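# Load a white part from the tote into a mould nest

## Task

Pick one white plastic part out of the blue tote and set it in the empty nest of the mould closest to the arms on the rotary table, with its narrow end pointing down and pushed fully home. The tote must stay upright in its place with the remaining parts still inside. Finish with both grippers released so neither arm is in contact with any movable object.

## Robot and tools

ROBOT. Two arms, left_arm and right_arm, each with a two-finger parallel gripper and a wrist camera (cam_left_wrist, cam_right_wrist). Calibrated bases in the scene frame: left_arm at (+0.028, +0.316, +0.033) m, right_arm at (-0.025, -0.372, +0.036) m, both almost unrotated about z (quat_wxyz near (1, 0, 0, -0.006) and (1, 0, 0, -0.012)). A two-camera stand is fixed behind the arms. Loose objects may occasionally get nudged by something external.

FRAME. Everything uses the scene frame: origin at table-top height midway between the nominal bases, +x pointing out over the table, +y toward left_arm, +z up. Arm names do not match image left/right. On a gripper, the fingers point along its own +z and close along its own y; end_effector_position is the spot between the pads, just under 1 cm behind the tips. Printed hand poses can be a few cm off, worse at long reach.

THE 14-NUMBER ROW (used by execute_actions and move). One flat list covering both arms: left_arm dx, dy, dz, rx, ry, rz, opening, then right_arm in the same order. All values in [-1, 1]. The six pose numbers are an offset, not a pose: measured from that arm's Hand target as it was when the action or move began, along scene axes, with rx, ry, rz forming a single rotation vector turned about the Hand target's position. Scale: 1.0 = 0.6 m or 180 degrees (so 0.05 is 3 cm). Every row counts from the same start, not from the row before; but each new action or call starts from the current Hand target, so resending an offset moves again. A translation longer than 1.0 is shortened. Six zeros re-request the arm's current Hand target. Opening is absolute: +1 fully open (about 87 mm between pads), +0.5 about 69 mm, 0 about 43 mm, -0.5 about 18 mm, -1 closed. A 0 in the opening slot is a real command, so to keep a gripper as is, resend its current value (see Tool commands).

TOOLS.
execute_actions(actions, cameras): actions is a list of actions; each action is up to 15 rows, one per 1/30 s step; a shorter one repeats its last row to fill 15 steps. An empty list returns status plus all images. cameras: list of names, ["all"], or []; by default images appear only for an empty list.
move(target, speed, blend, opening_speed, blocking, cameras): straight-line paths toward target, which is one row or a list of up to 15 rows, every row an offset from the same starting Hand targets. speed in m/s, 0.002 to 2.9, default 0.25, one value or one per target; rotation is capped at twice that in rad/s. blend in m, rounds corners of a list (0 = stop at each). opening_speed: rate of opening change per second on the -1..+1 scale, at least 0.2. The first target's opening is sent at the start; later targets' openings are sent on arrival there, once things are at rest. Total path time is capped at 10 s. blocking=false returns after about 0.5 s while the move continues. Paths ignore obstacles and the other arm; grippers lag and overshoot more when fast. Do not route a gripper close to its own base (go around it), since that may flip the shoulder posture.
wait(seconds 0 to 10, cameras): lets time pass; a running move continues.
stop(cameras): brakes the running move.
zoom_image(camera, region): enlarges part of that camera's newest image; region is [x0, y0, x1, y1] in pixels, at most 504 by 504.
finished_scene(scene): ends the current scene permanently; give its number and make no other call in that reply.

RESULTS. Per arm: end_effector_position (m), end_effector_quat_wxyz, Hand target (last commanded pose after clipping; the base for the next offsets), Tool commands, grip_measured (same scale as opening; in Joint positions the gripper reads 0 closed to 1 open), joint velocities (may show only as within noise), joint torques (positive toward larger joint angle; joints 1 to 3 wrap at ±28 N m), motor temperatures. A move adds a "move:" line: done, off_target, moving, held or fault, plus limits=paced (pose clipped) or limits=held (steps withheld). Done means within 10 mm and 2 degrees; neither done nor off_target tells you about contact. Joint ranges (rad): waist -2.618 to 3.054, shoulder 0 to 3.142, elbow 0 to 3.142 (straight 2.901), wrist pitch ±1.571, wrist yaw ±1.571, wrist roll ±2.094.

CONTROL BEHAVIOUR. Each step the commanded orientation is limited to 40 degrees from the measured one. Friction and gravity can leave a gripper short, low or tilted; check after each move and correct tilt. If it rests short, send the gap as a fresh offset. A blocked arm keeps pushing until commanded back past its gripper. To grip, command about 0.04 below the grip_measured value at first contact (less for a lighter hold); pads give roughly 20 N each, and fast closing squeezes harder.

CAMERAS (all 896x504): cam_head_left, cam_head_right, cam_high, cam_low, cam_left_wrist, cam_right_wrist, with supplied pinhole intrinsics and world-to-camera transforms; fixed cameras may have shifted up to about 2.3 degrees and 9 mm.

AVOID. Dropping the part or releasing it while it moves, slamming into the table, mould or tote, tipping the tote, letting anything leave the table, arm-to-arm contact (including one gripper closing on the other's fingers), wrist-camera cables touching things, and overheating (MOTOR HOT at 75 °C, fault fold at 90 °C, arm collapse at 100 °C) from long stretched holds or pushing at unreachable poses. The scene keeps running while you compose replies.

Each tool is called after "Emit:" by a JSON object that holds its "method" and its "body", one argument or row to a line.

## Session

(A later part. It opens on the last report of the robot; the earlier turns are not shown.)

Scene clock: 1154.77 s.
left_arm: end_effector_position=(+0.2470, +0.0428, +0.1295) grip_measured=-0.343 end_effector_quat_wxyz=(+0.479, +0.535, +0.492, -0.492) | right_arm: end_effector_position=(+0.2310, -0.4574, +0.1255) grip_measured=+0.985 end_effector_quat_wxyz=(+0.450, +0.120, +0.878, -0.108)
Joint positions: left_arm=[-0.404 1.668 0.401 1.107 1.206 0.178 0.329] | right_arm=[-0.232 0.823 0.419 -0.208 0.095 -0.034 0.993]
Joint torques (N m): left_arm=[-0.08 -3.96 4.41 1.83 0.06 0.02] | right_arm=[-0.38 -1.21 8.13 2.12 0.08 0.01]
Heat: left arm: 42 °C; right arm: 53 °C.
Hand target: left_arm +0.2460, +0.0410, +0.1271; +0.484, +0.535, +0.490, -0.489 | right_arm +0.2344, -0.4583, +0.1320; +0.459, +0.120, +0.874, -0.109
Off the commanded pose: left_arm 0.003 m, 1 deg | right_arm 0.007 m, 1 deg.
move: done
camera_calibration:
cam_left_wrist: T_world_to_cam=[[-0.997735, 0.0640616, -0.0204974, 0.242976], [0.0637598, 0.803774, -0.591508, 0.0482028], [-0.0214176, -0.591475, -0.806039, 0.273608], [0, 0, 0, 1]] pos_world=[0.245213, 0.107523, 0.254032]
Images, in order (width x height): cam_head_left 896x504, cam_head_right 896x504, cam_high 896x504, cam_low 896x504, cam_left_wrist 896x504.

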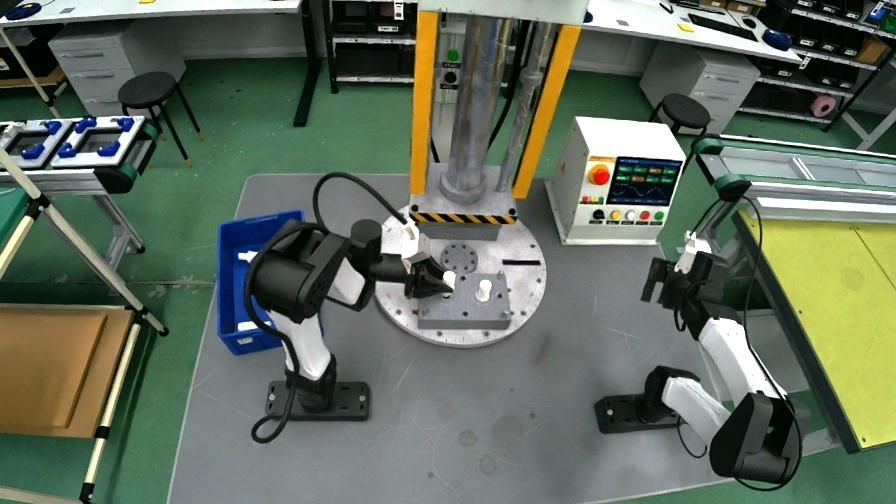

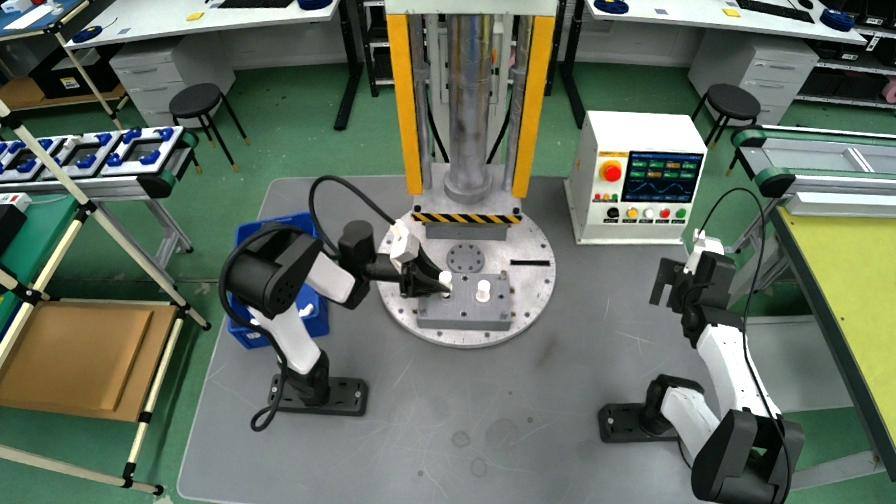

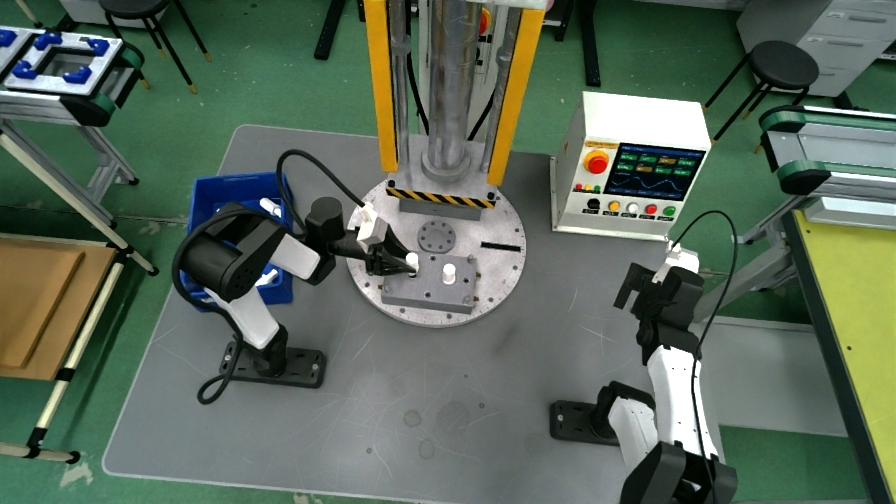

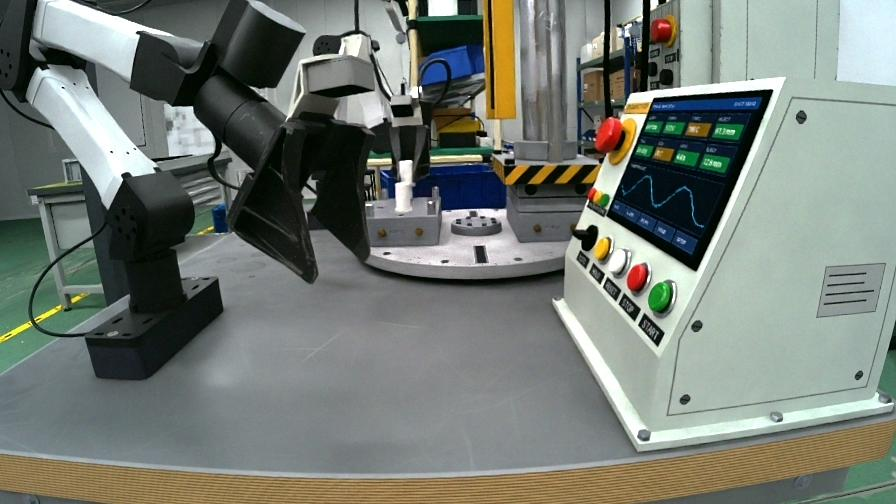

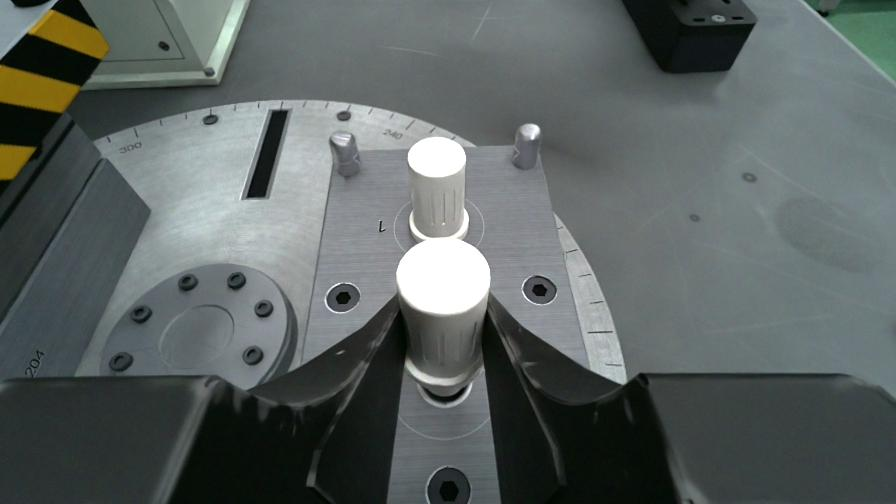

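Emit:
{"method": "move", "body": {
  "target": [0, 0, -0.02, 0, 0, 0, -0.45, 0, 0, 0, 0, 0, 0, 1],
  "speed": 0.03,
  "cameras": ["cam_head_left", "cam_head_right", "cam_low", "cam_left_wrist"]
}}

Emit:
{"method": "zoom_image", "body": {
  "camera": "cam_left_wrist",
  "region": [330, 220, 580, 504]
}}

Emit:
{"method": "zoom_image", "body": {
  "camera": "cam_head_left",
  "region": [410, 240, 510, 320]
}}

Emit:
{"method": "zoom_image", "body": {
  "camera": "cam_low",
  "region": [350, 130, 450, 250]
}}

Scene clock: 1172.23 s.
left_arm: end_effector_position=(+0.2469, +0.0420, +0.1175) grip_measured=-0.343 end_effector_quat_wxyz=(+0.478, +0.535, +0.493, -0.493) | right_arm: end_effector_position=(+0.2310, -0.4574, +0.1255) grip_measured=+0.985 end_effector_quat_wxyz=(+0.450, +0.120, +0.878, -0.108)
Joint positions: left_arm=[-0.407 1.736 0.39 1.184 1.203 0.177 0.329] | right_arm=[-0.232 0.823 0.419 -0.208 0.095 -0.034 0.993]
Joint torques (N m): left_arm=[0.18 -4.05 3.88 1.85 0.08 0.02] | right_arm=[-0.39 -1.25 8.03 2.13 0.09 0.02]
Heat: left arm: 42 °C; right arm: 53 °C.
Hand target: left_arm +0.2461, +0.0410, +0.1150; +0.484, +0.535, +0.490, -0.490 | right_arm +0.2344, -0.4583, +0.1320; +0.459, +0.120, +0.874, -0.109
Off the commanded pose: left_arm 0.003 m, 1 deg | right_arm 0.007 m, 1 deg.
move: done
camera_calibration:
cam_left_wrist: T_world_to_cam=[[-0.997709, 0.0648779, -0.0191766, 0.242572], [0.0636528, 0.804198, -0.590944, 0.0417364], [-0.0229174, -0.590811, -0.806485, 0.263753], [0, 0, 0, 1]] pos_world=[0.245404, 0.106526, 0.242029]
Images, in order (width x height): cam_head_left 896x504, cam_head_right 896x504, cam_low 896x504, cam_left_wrist 896x504.

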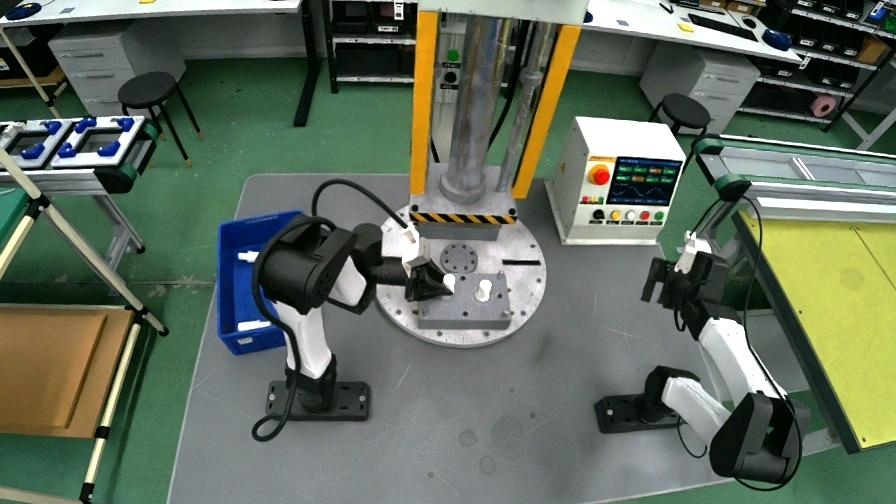

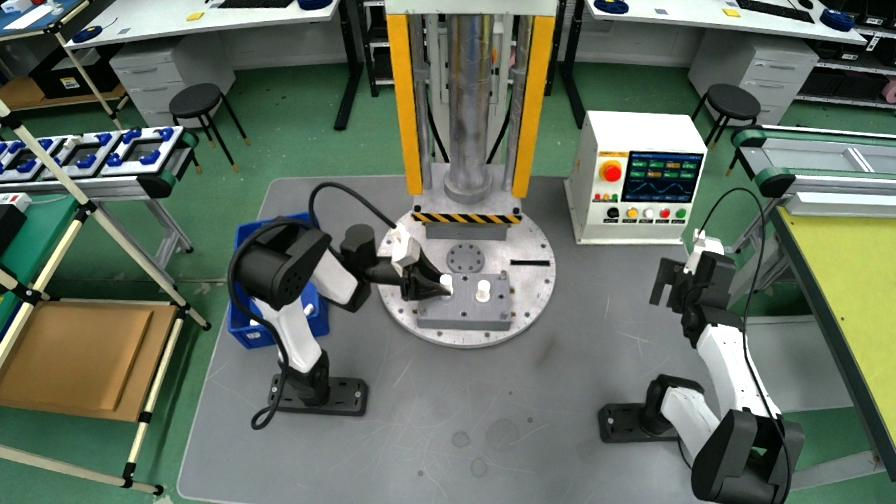

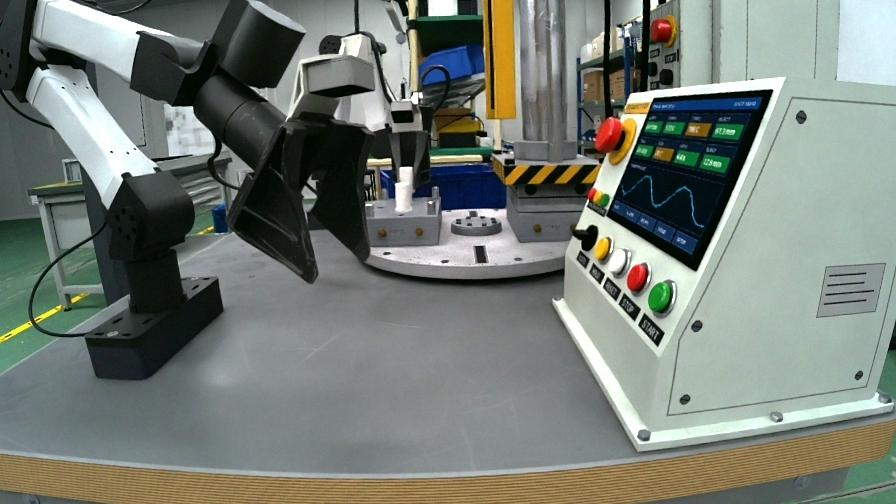

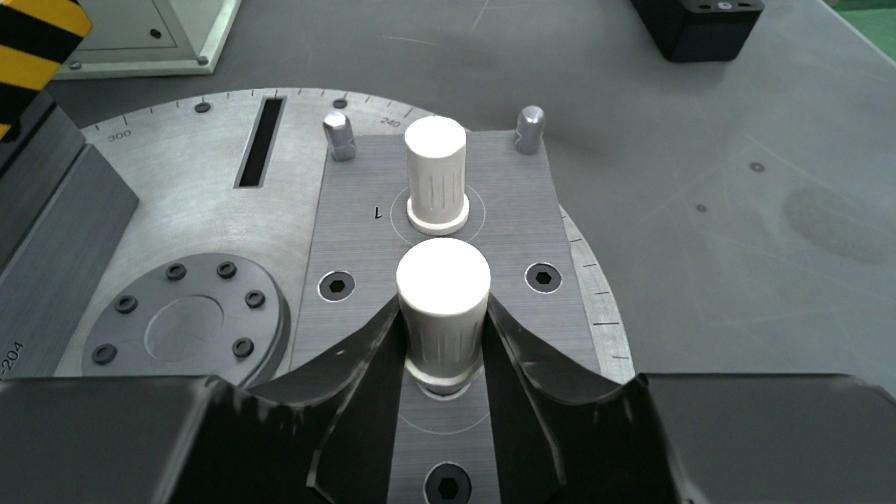

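Scaled by 1.775 from the camera's 896x504 image, which has a finer 1280x720 frame.

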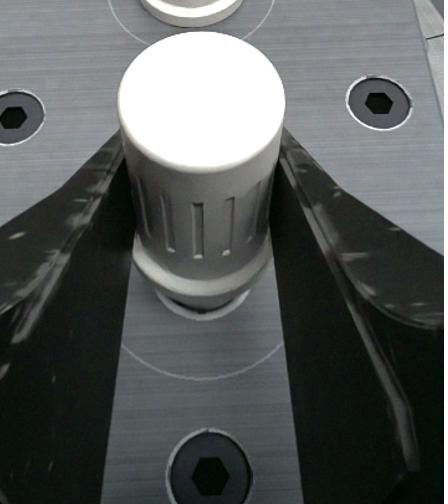

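Scaled by 5.040 from the camera's 896x504 image, which has a finer 1280x720 frame.

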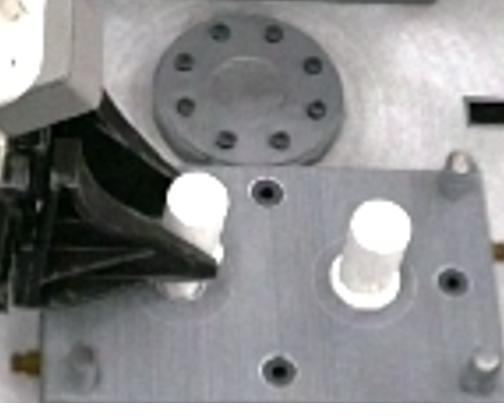

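Scaled by 4.200 from the camera's 896x504 image, which has a finer 1280x720 frame.

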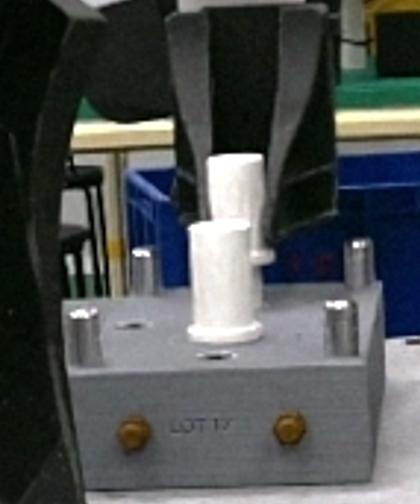

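Emit:
{"method": "move", "body": {
  "target": [0, 0, -0.015, 0, 0, 0, -0.45, 0, 0, 0, 0, 0, 0, 1],
  "speed": 0.02,
  "cameras": ["cam_head_left", "cam_high", "cam_low", "cam_left_wrist"]
}}

Emit:
{"method": "zoom_image", "body": {
  "camera": "cam_left_wrist",
  "region": [330, 220, 580, 504]
}}

Emit:
{"method": "zoom_image", "body": {
  "camera": "cam_head_left",
  "region": [410, 240, 510, 320]
}}

Emit:
{"method": "zoom_image", "body": {
  "camera": "cam_low",
  "region": [350, 130, 450, 250]
}}

Scene clock: 1179.57 s.
left_arm: end_effector_position=(+0.2471, +0.0420, +0.1081) grip_measured=-0.343 end_effector_quat_wxyz=(+0.476, +0.534, +0.495, -0.493) | right_arm: end_effector_position=(+0.2310, -0.4574, +0.1255) grip_measured=+0.985 end_effector_quat_wxyz=(+0.450, +0.120, +0.878, -0.108)
Joint positions: left_arm=[-0.407 1.787 0.385 1.235 1.202 0.177 0.329] | right_arm=[-0.232 0.823 0.419 -0.208 0.095 -0.034 0.993]
Joint torques (N m): left_arm=[0.18 -4.15 3.48 1.91 0.09 0.04] | right_arm=[-0.29 -1.33 8.2 2.12 0.08 0.05]
Heat: left arm: 42 °C; right arm: 53 °C.
Hand target: left_arm +0.2460, +0.0410, +0.1060; +0.484, +0.535, +0.490, -0.490 | right_arm +0.2344, -0.4583, +0.1320; +0.459, +0.120, +0.874, -0.109
Off the commanded pose: left_arm 0.003 m, 1 deg | right_arm 0.007 m, 1 deg.
move: done
camera_calibration:
cam_left_wrist: T_world_to_cam=[[-0.997859, 0.0638445, -0.0141875, 0.242083], [0.059926, 0.805648, -0.589356, 0.0368787], [-0.026197, -0.588944, -0.807749, 0.257074], [0, 0, 0, 1]] pos_world=[0.246089, 0.106235, 0.232821]
Images, in order (width x height): cam_head_left 896x504, cam_high 896x504, cam_low 896x504, cam_left_wrist 896x504.

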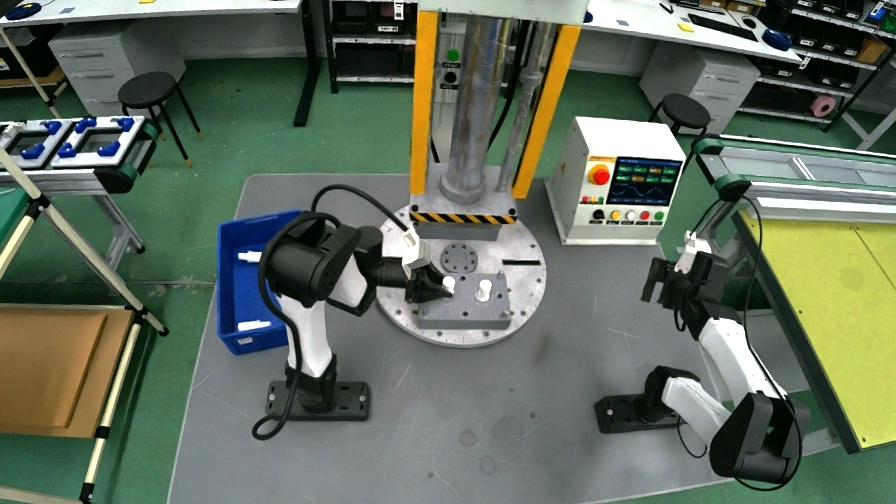

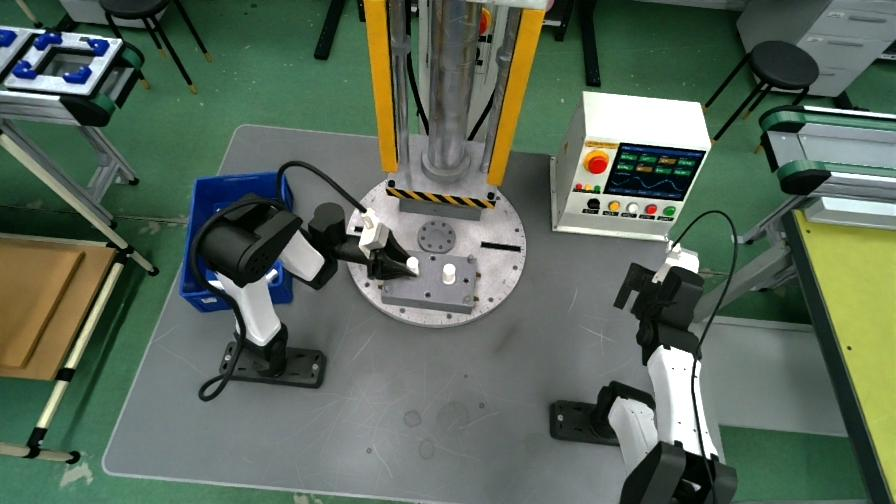

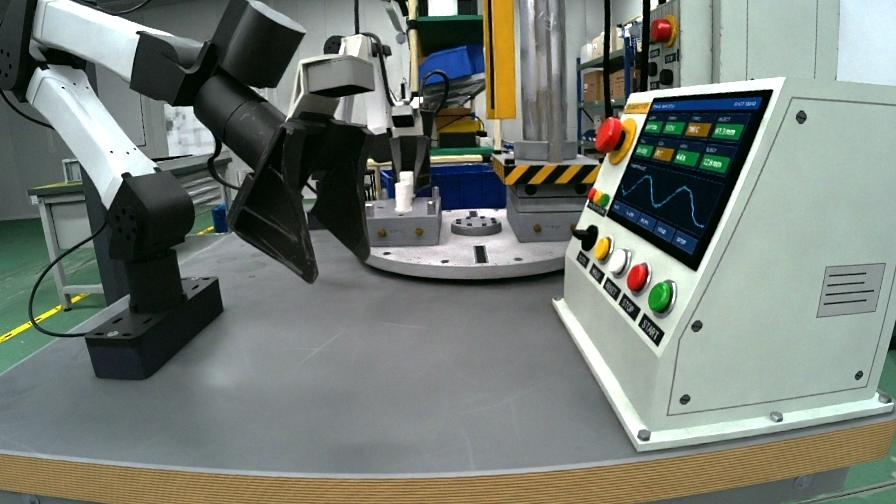

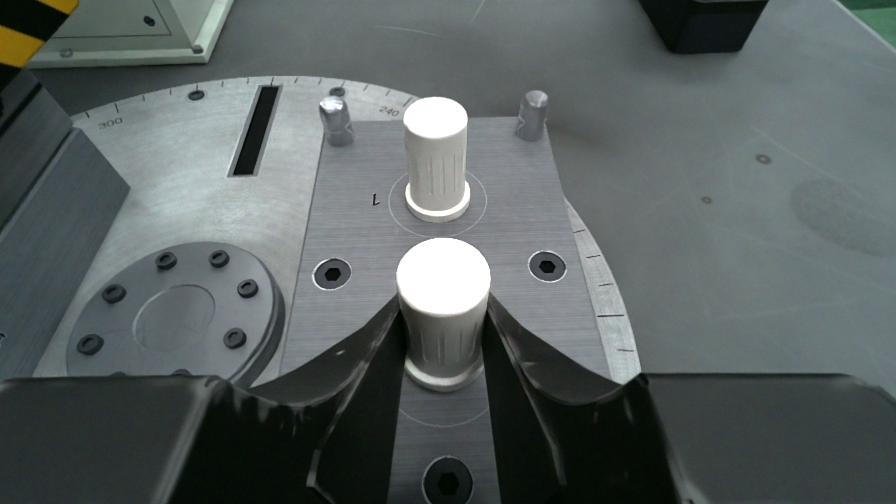

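Scaled by 1.775 from the camera's 896x504 image, which has a finer 1280x720 frame.

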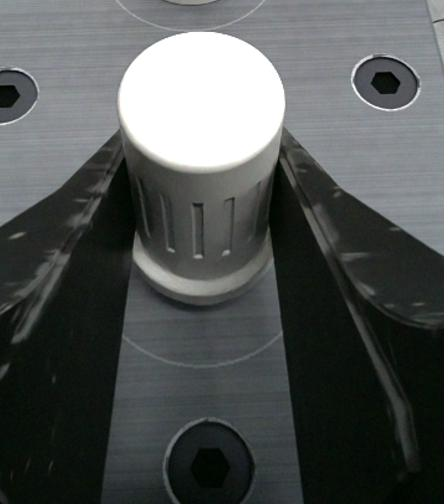

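Scaled by 5.040 from the camera's 896x504 image, which has a finer 1280x720 frame.

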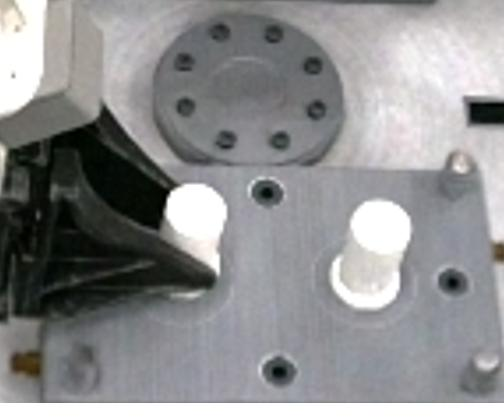

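Scaled by 4.200 from the camera's 896x504 image, which has a finer 1280x720 frame.

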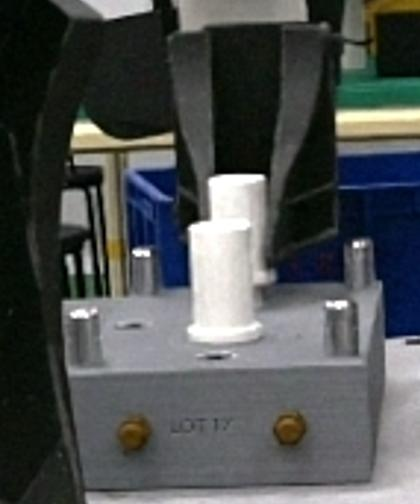

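Emit:
{"method": "move", "body": {
  "target": [0, 0, -0.02, 0, 0, 0, -0.45, 0, 0, 0, 0, 0, 0, 1],
  "speed": 0.02,
  "cameras": ["cam_head_left", "cam_low", "cam_left_wrist"]
}}

Emit:
{"method": "zoom_image", "body": {
  "camera": "cam_left_wrist",
  "region": [330, 220, 580, 504]
}}

Emit:
{"method": "zoom_image", "body": {
  "camera": "cam_head_left",
  "region": [410, 240, 510, 320]
}}

Emit:
{"method": "zoom_image", "body": {
  "camera": "cam_low",
  "region": [350, 130, 450, 250]
}}

Scene clock: 1186.63 s.
left_arm: end_effector_position=(+0.2477, +0.0417, +0.0972) grip_measured=-0.343 end_effector_quat_wxyz=(+0.478, +0.534, +0.493, -0.492) | right_arm: end_effector_position=(+0.2310, -0.4574, +0.1255) grip_measured=+0.985 end_effector_quat_wxyz=(+0.450, +0.120, +0.878, -0.108)
Joint positions: left_arm=[-0.407 1.858 0.38 1.316 1.202 0.176 0.329] | right_arm=[-0.232 0.823 0.419 -0.208 0.095 -0.034 0.993]
Joint torques (N m): left_arm=[0.16 -4.11 3.02 1.9 0.09 0.05] | right_arm=[-0.35 -1.17 8.17 2.1 0.09 0.01]
Heat: left arm: 42 °C; right arm: 53 °C.
Hand target: left_arm +0.2461, +0.0410, +0.0941; +0.484, +0.535, +0.490, -0.489 | right_arm +0.2344, -0.4583, +0.1320; +0.459, +0.120, +0.874, -0.109
Off the commanded pose: left_arm 0.004 m, 1 deg | right_arm 0.007 m, 1 deg.
move: done
camera_calibration:
cam_left_wrist: T_world_to_cam=[[-0.997825, 0.0633649, -0.0181711, 0.242969], [0.0618477, 0.804552, -0.590654, 0.0302711], [-0.0228071, -0.590493, -0.806721, 0.247214], [0, 0, 0, 1]] pos_world=[0.246207, 0.106228, 0.221727]
Images, in order (width x height): cam_head_left 896x504, cam_low 896x504, cam_left_wrist 896x504.

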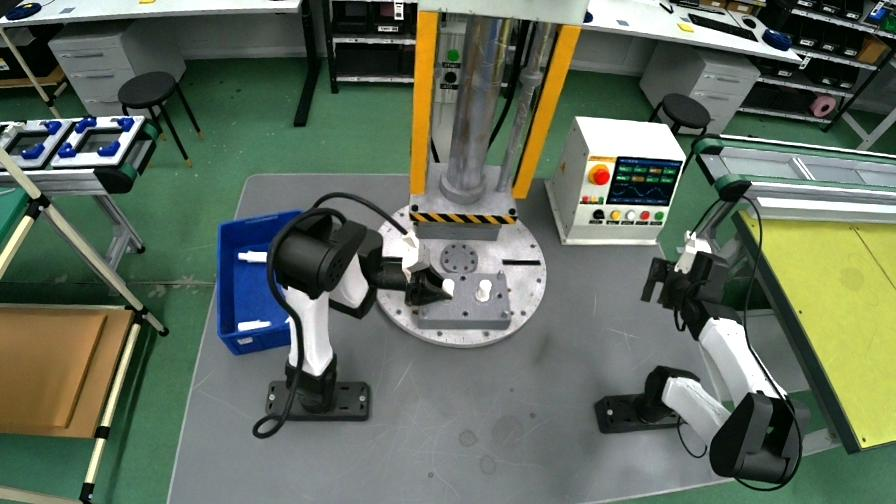

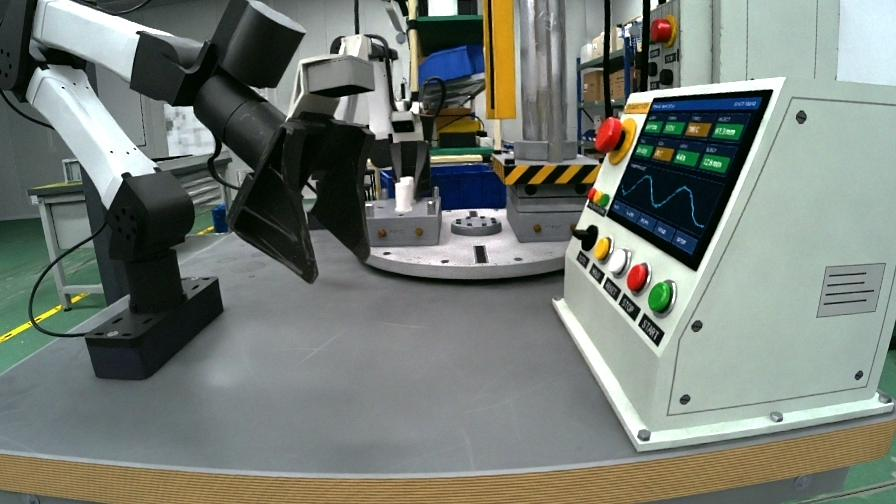

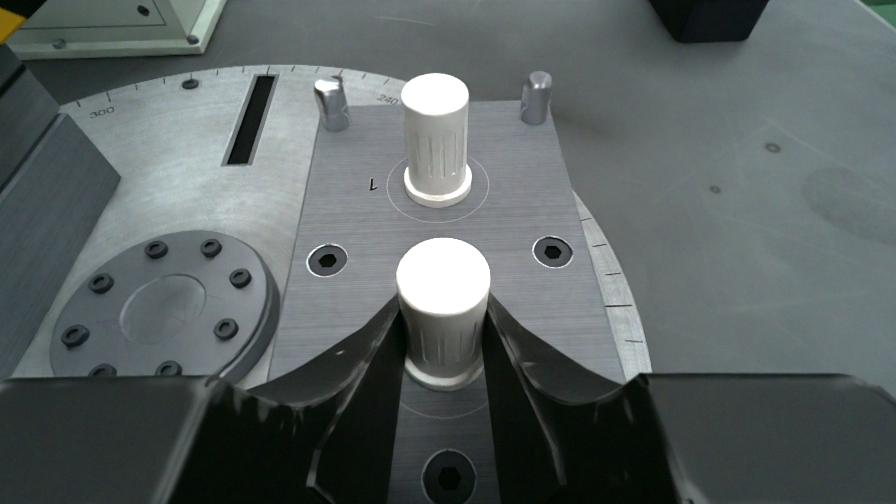

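Scaled by 1.775 from the camera's 896x504 image, which has a finer 1280x720 frame.

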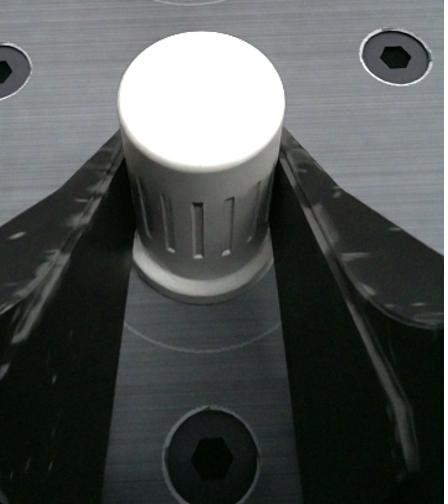

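Scaled by 5.040 from the camera's 896x504 image, which has a finer 1280x720 frame.

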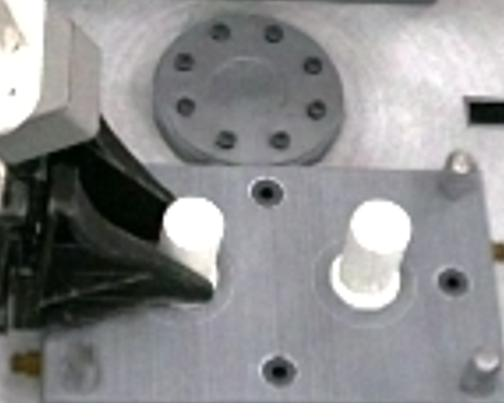

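Scaled by 4.200 from the camera's 896x504 image, which has a finer 1280x720 frame.

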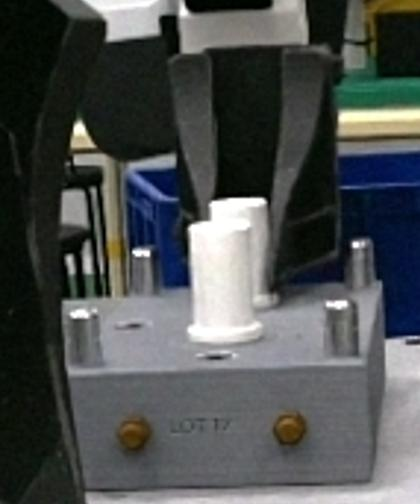

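Emit:
{"method": "move", "body": {
  "target": [0, 0, -0.0117, 0, 0, 0, -0.45, 0, 0, 0, 0, 0, 0, 1],
  "speed": 0.015,
  "cameras": ["cam_head_left", "cam_low", "cam_left_wrist"]
}}

Emit:
{"method": "zoom_image", "body": {
  "camera": "cam_left_wrist",
  "region": [330, 220, 580, 504]
}}

Emit:
{"method": "zoom_image", "body": {
  "camera": "cam_low",
  "region": [350, 130, 450, 250]
}}

Scene clock: 1202.50 s.
left_arm: end_effector_position=(+0.2465, +0.0409, +0.0967) grip_measured=-0.343 end_effector_quat_wxyz=(+0.481, +0.537, +0.484, -0.497) | right_arm: end_effector_position=(+0.2310, -0.4574, +0.1255) grip_measured=+0.985 end_effector_quat_wxyz=(+0.450, +0.120, +0.878, -0.108)
Joint positions: left_arm=[-0.407 1.892 0.38 1.384 1.217 0.156 0.329] | right_arm=[-0.232 0.823 0.419 -0.208 0.095 -0.034 0.993]
Joint torques (N m): left_arm=[0.21 -3.33 2.58 1.68 -0.08 0.23] | right_arm=[-0.42 -1.31 8.14 2.14 0.1 0.01]
Heat: left arm: 41 °C; right arm: 53 °C.
Hand target: left_arm +0.2460, +0.0410, +0.0869; +0.484, +0.535, +0.490, -0.490 | right_arm +0.2344, -0.4583, +0.1320; +0.459, +0.120, +0.874, -0.109
Off the commanded pose: left_arm 0.010 m, 1 deg | right_arm 0.007 m, 1 deg.
move: done
camera_calibration:
cam_left_wrist: T_world_to_cam=[[-0.996629, 0.0767013, -0.0291147, 0.241956], [0.0787519, 0.794925, -0.601575, 0.0280599], [-0.0229976, -0.60184, -0.798286, 0.245978], [0, 0, 0, 1]] pos_world=[0.244587, 0.107176, 0.220286]
Images, in order (width x height): cam_head_left 896x504, cam_low 896x504, cam_left_wrist 896x504.

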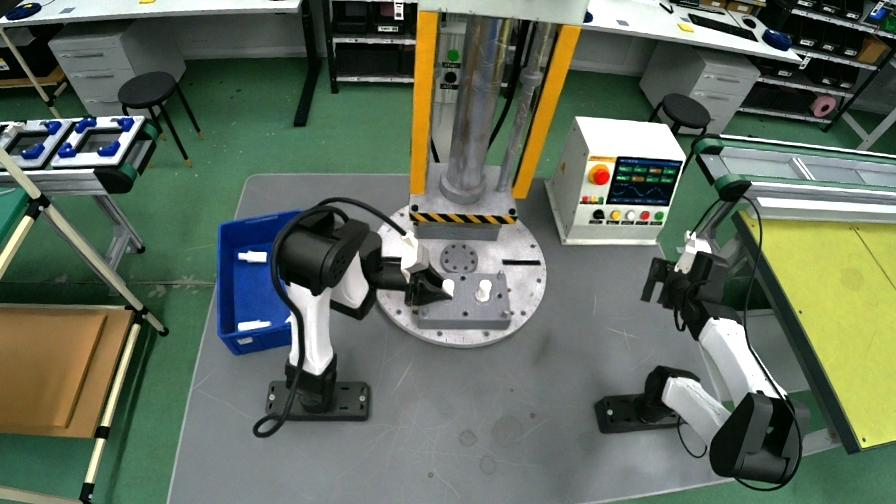

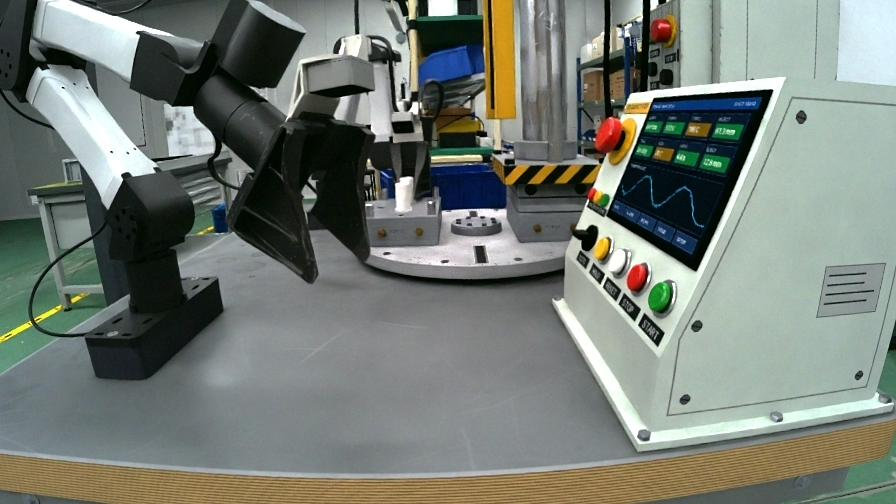

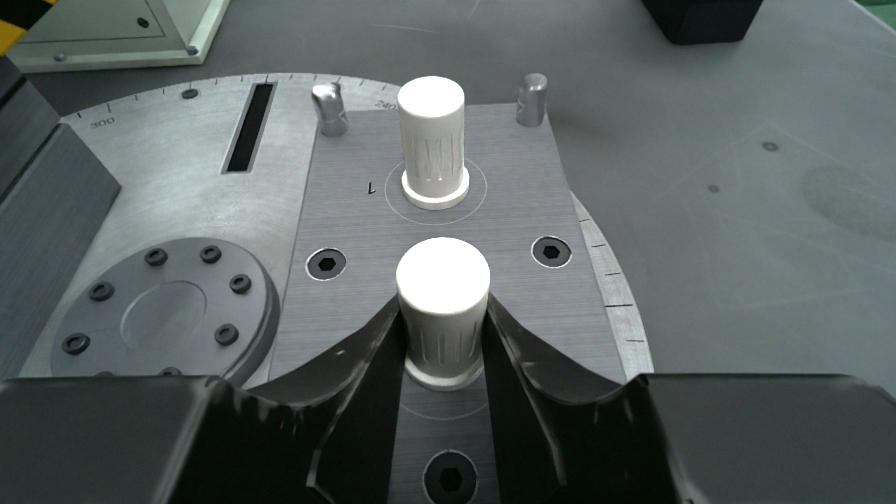

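Scaled by 1.775 from the camera's 896x504 image, which has a finer 1280x720 frame.

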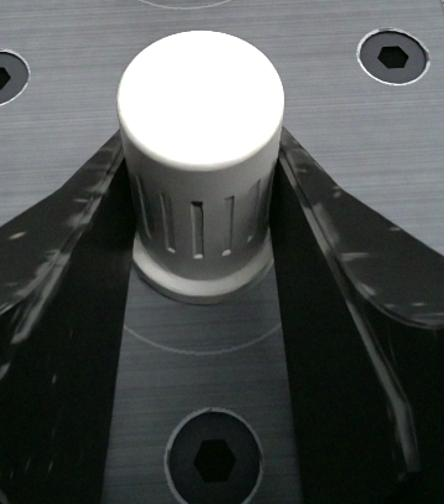

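Scaled by 4.200 from the camera's 896x504 image, which has a finer 1280x720 frame.

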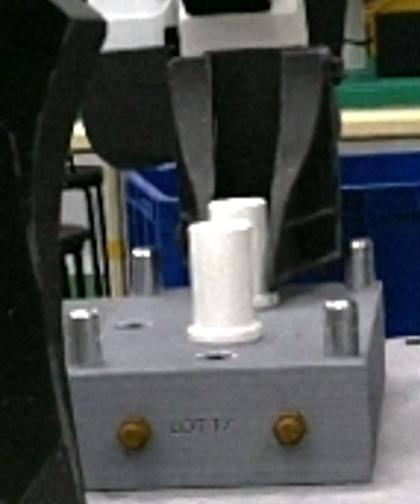

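Emit:
{"method": "zoom_image", "body": {
  "camera": "cam_left_wrist",
  "region": [394, 350, 494, 430]
}}

Emit:
{"method": "zoom_image", "body": {
  "camera": "cam_left_wrist",
  "region": [380, 150, 500, 240]
}}

Emit:
{"method": "zoom_image", "body": {
  "camera": "cam_head_left",
  "region": [430, 270, 500, 320]
}}

Emit:
{"method": "zoom_image", "body": {
  "camera": "cam_low",
  "region": [380, 165, 440, 225]
}}

Scaled by 5.040 from the camera's 896x504 image, which has a finer 1280x720 frame.

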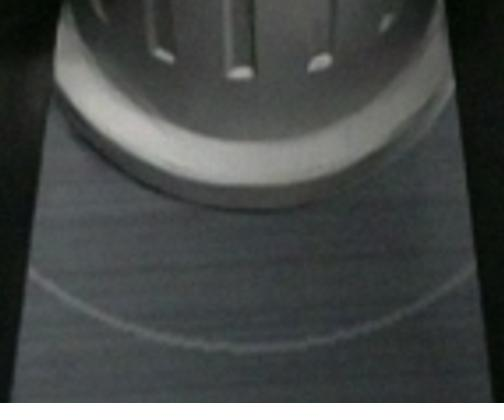

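Scaled by 4.200 from the camera's 896x504 image, which has a finer 1280x720 frame.

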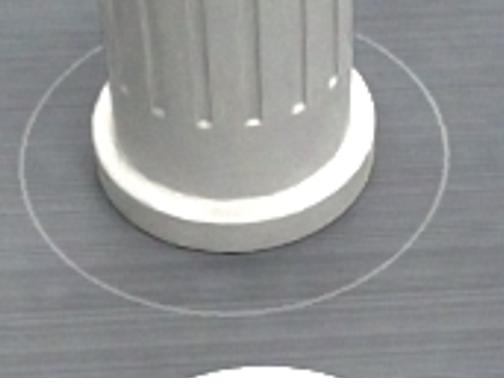

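Scaled by 7.200 from the camera's 896x504 image, which has a finer 1280x720 frame.

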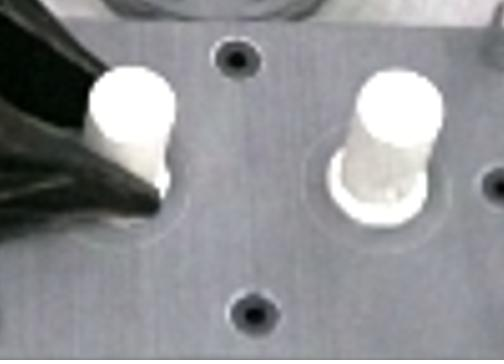

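Scaled by 8.400 from the camera's 896x504 image, which has a finer 1280x720 frame.

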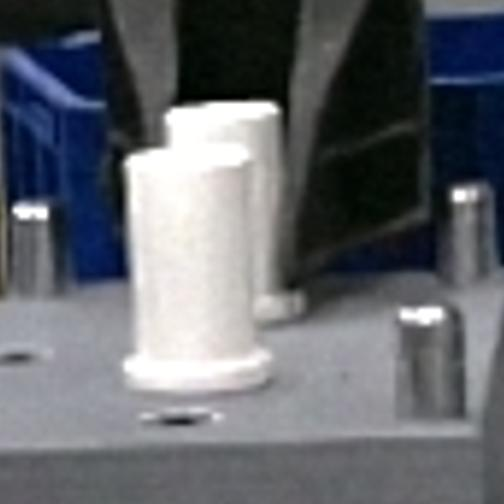

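Emit:
{"method": "move", "body": {
  "target": [
    [0, 0, -0.002, -0.009, 0, 0, -0.45, 0, 0, 0, 0, 0, 0, 1],
    [0, 0, -0.002, 0.009, 0, 0, -0.45, 0, 0, 0, 0, 0, 0, 1],
    [0, 0, -0.002, 0, 0.009, 0, -0.45, 0, 0, 0, 0, 0, 0, 1],
    [0, 0, -0.002, 0, -0.009, 0, -0.45, 0, 0, 0, 0, 0, 0, 1],
    [0, 0, -0.002, 0, 0, 0, -0.45, 0, 0, 0, 0, 0, 0, 1]
  ],
  "speed": 0.03,
  "blend": 0.0005,
  "cameras": ["cam_low", "cam_left_wrist", "cam_head_left"]
}}

Emit:
{"method": "zoom_image", "body": {
  "camera": "cam_left_wrist",
  "region": [394, 350, 494, 430]
}}

Emit:
{"method": "zoom_image", "body": {
  "camera": "cam_low",
  "region": [380, 165, 440, 225]
}}

Scene clock: 1312.70 s.
left_arm: end_effector_position=(+0.2457, +0.0408, +0.0968) grip_measured=-0.343 end_effector_quat_wxyz=(+0.483, +0.539, +0.478, -0.497) | right_arm: end_effector_position=(+0.2310, -0.4574, +0.1255) grip_measured=+0.985 end_effector_quat_wxyz=(+0.450, +0.120, +0.878, -0.108)
Joint positions: left_arm=[-0.406 1.903 0.379 1.409 1.225 0.155 0.329] | right_arm=[-0.232 0.823 0.419 -0.208 0.095 -0.034 0.993]
Joint torques (N m): left_arm=[0.24 -3.44 2.54 1.55 -0.17 0.21] | right_arm=[-0.36 -1.31 8.05 2.14 0.1 0]
Heat: left arm: 39 °C; right arm: 53 °C.
Hand target: left_arm +0.2460, +0.0410, +0.0859; +0.484, +0.535, +0.490, -0.490 | right_arm +0.2344, -0.4583, +0.1320; +0.459, +0.120, +0.874, -0.109
Off the commanded pose: left_arm 0.011 m, 2 deg | right_arm 0.007 m, 1 deg.
move: off_target (left_arm)
camera_calibration:
cam_left_wrist: T_world_to_cam=[[-0.995732, 0.0835847, -0.039139, 0.241739], [0.0901772, 0.790766, -0.60544, 0.0258425], [-0.0196558, -0.606385, -0.794928, 0.245053], [0, 0, 0, 1]] pos_world=[0.243194, 0.107956, 0.219907]
Images, in order (width x height): cam_head_left 896x504, cam_low 896x504, cam_left_wrist 896x504.

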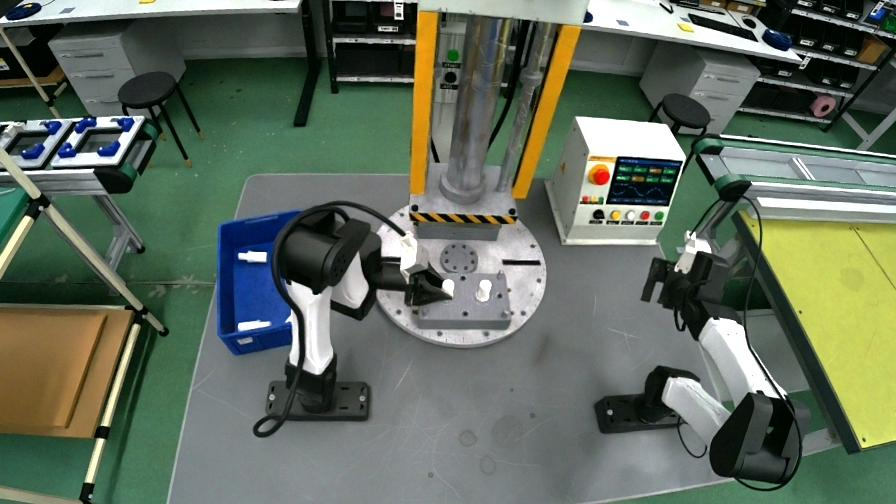

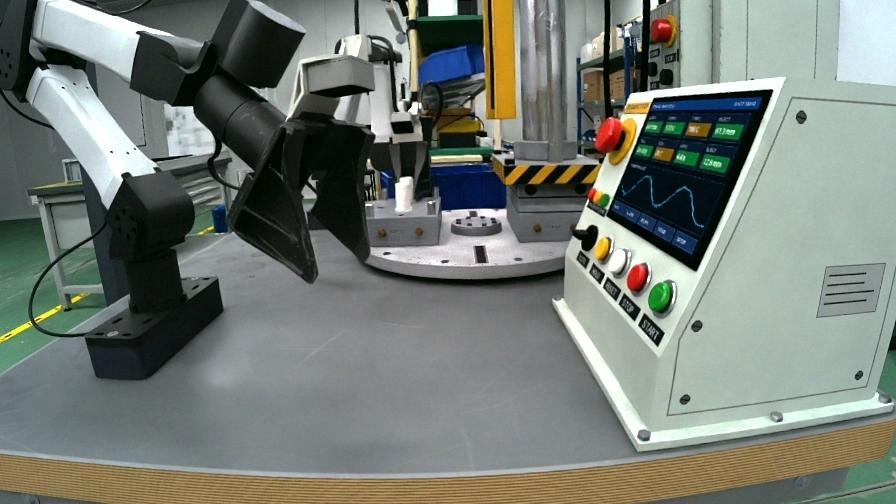

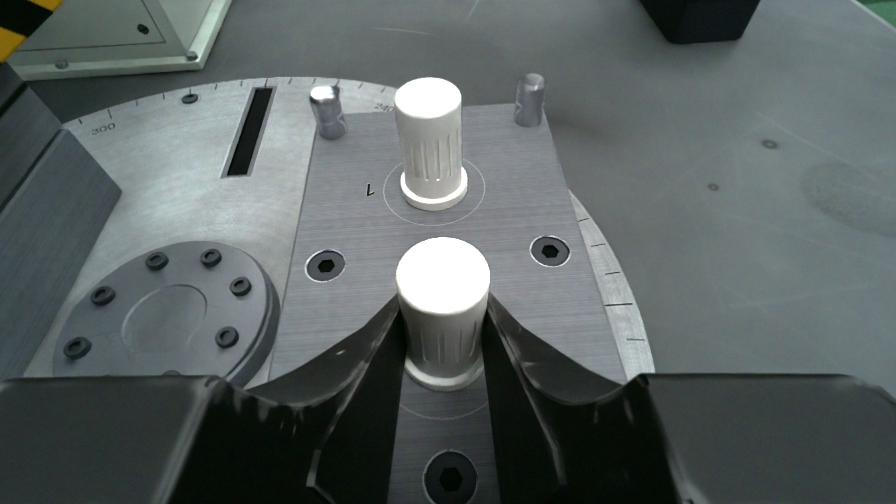

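Scaled by 5.040 from the camera's 896x504 image, which has a finer 1280x720 frame.

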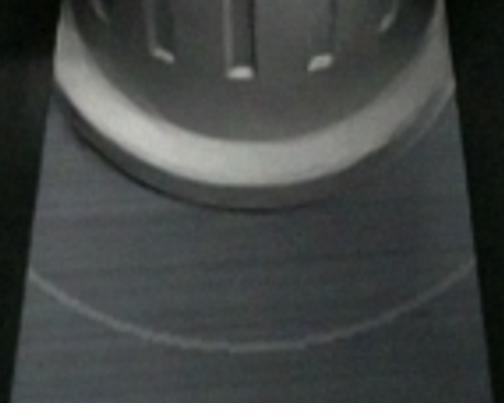

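Scaled by 8.400 from the camera's 896x504 image, which has a finer 1280x720 frame.

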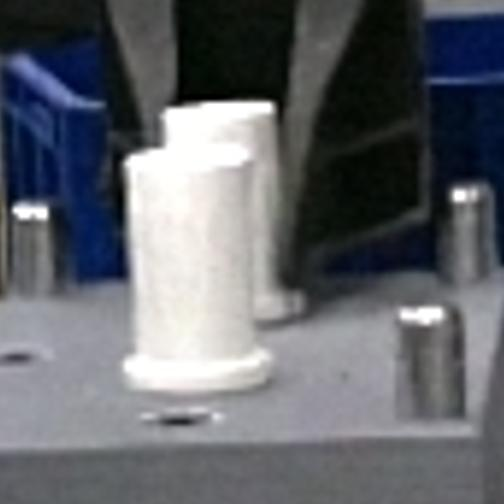

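Emit:
{"method": "zoom_image", "body": {
  "camera": "cam_low",
  "region": [390, 185, 425, 220]
}}

Emit:
{"method": "zoom_image", "body": {
  "camera": "cam_head_left",
  "region": [433, 273, 463, 303]
}}

Emit:
{"method": "zoom_image", "body": {
  "camera": "cam_head_left",
  "region": [470, 273, 500, 303]
}}

Scaled by 14.400 from the camera's 896x504 image, which has a finer 1280x720 frame.

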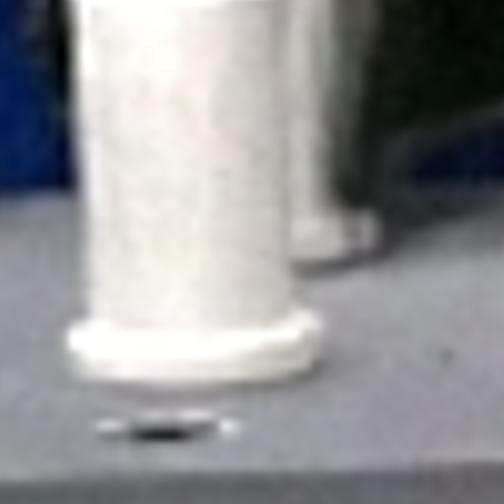

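Scaled by 16.800 from the camera's 896x504 image, which has a finer 1280x720 frame.

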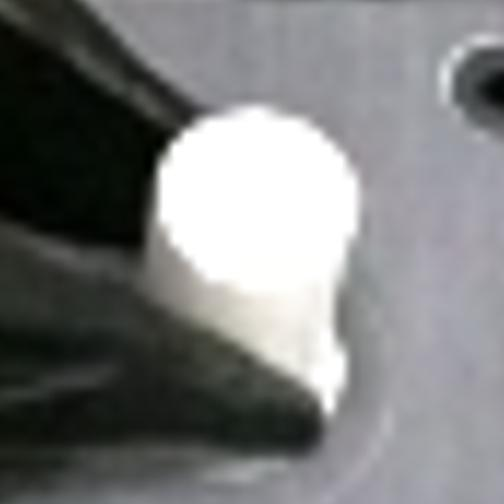

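Scaled by 16.800 from the camera's 896x504 image, which has a finer 1280x720 frame.

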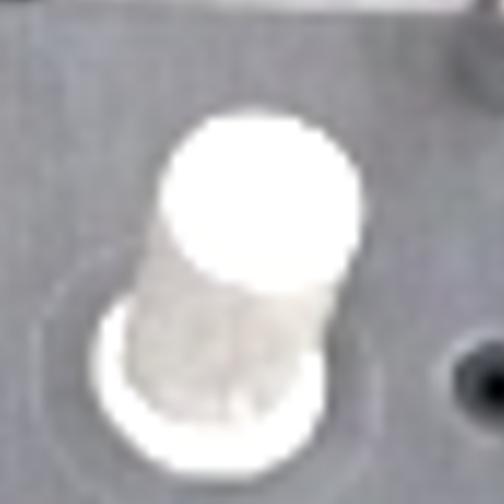

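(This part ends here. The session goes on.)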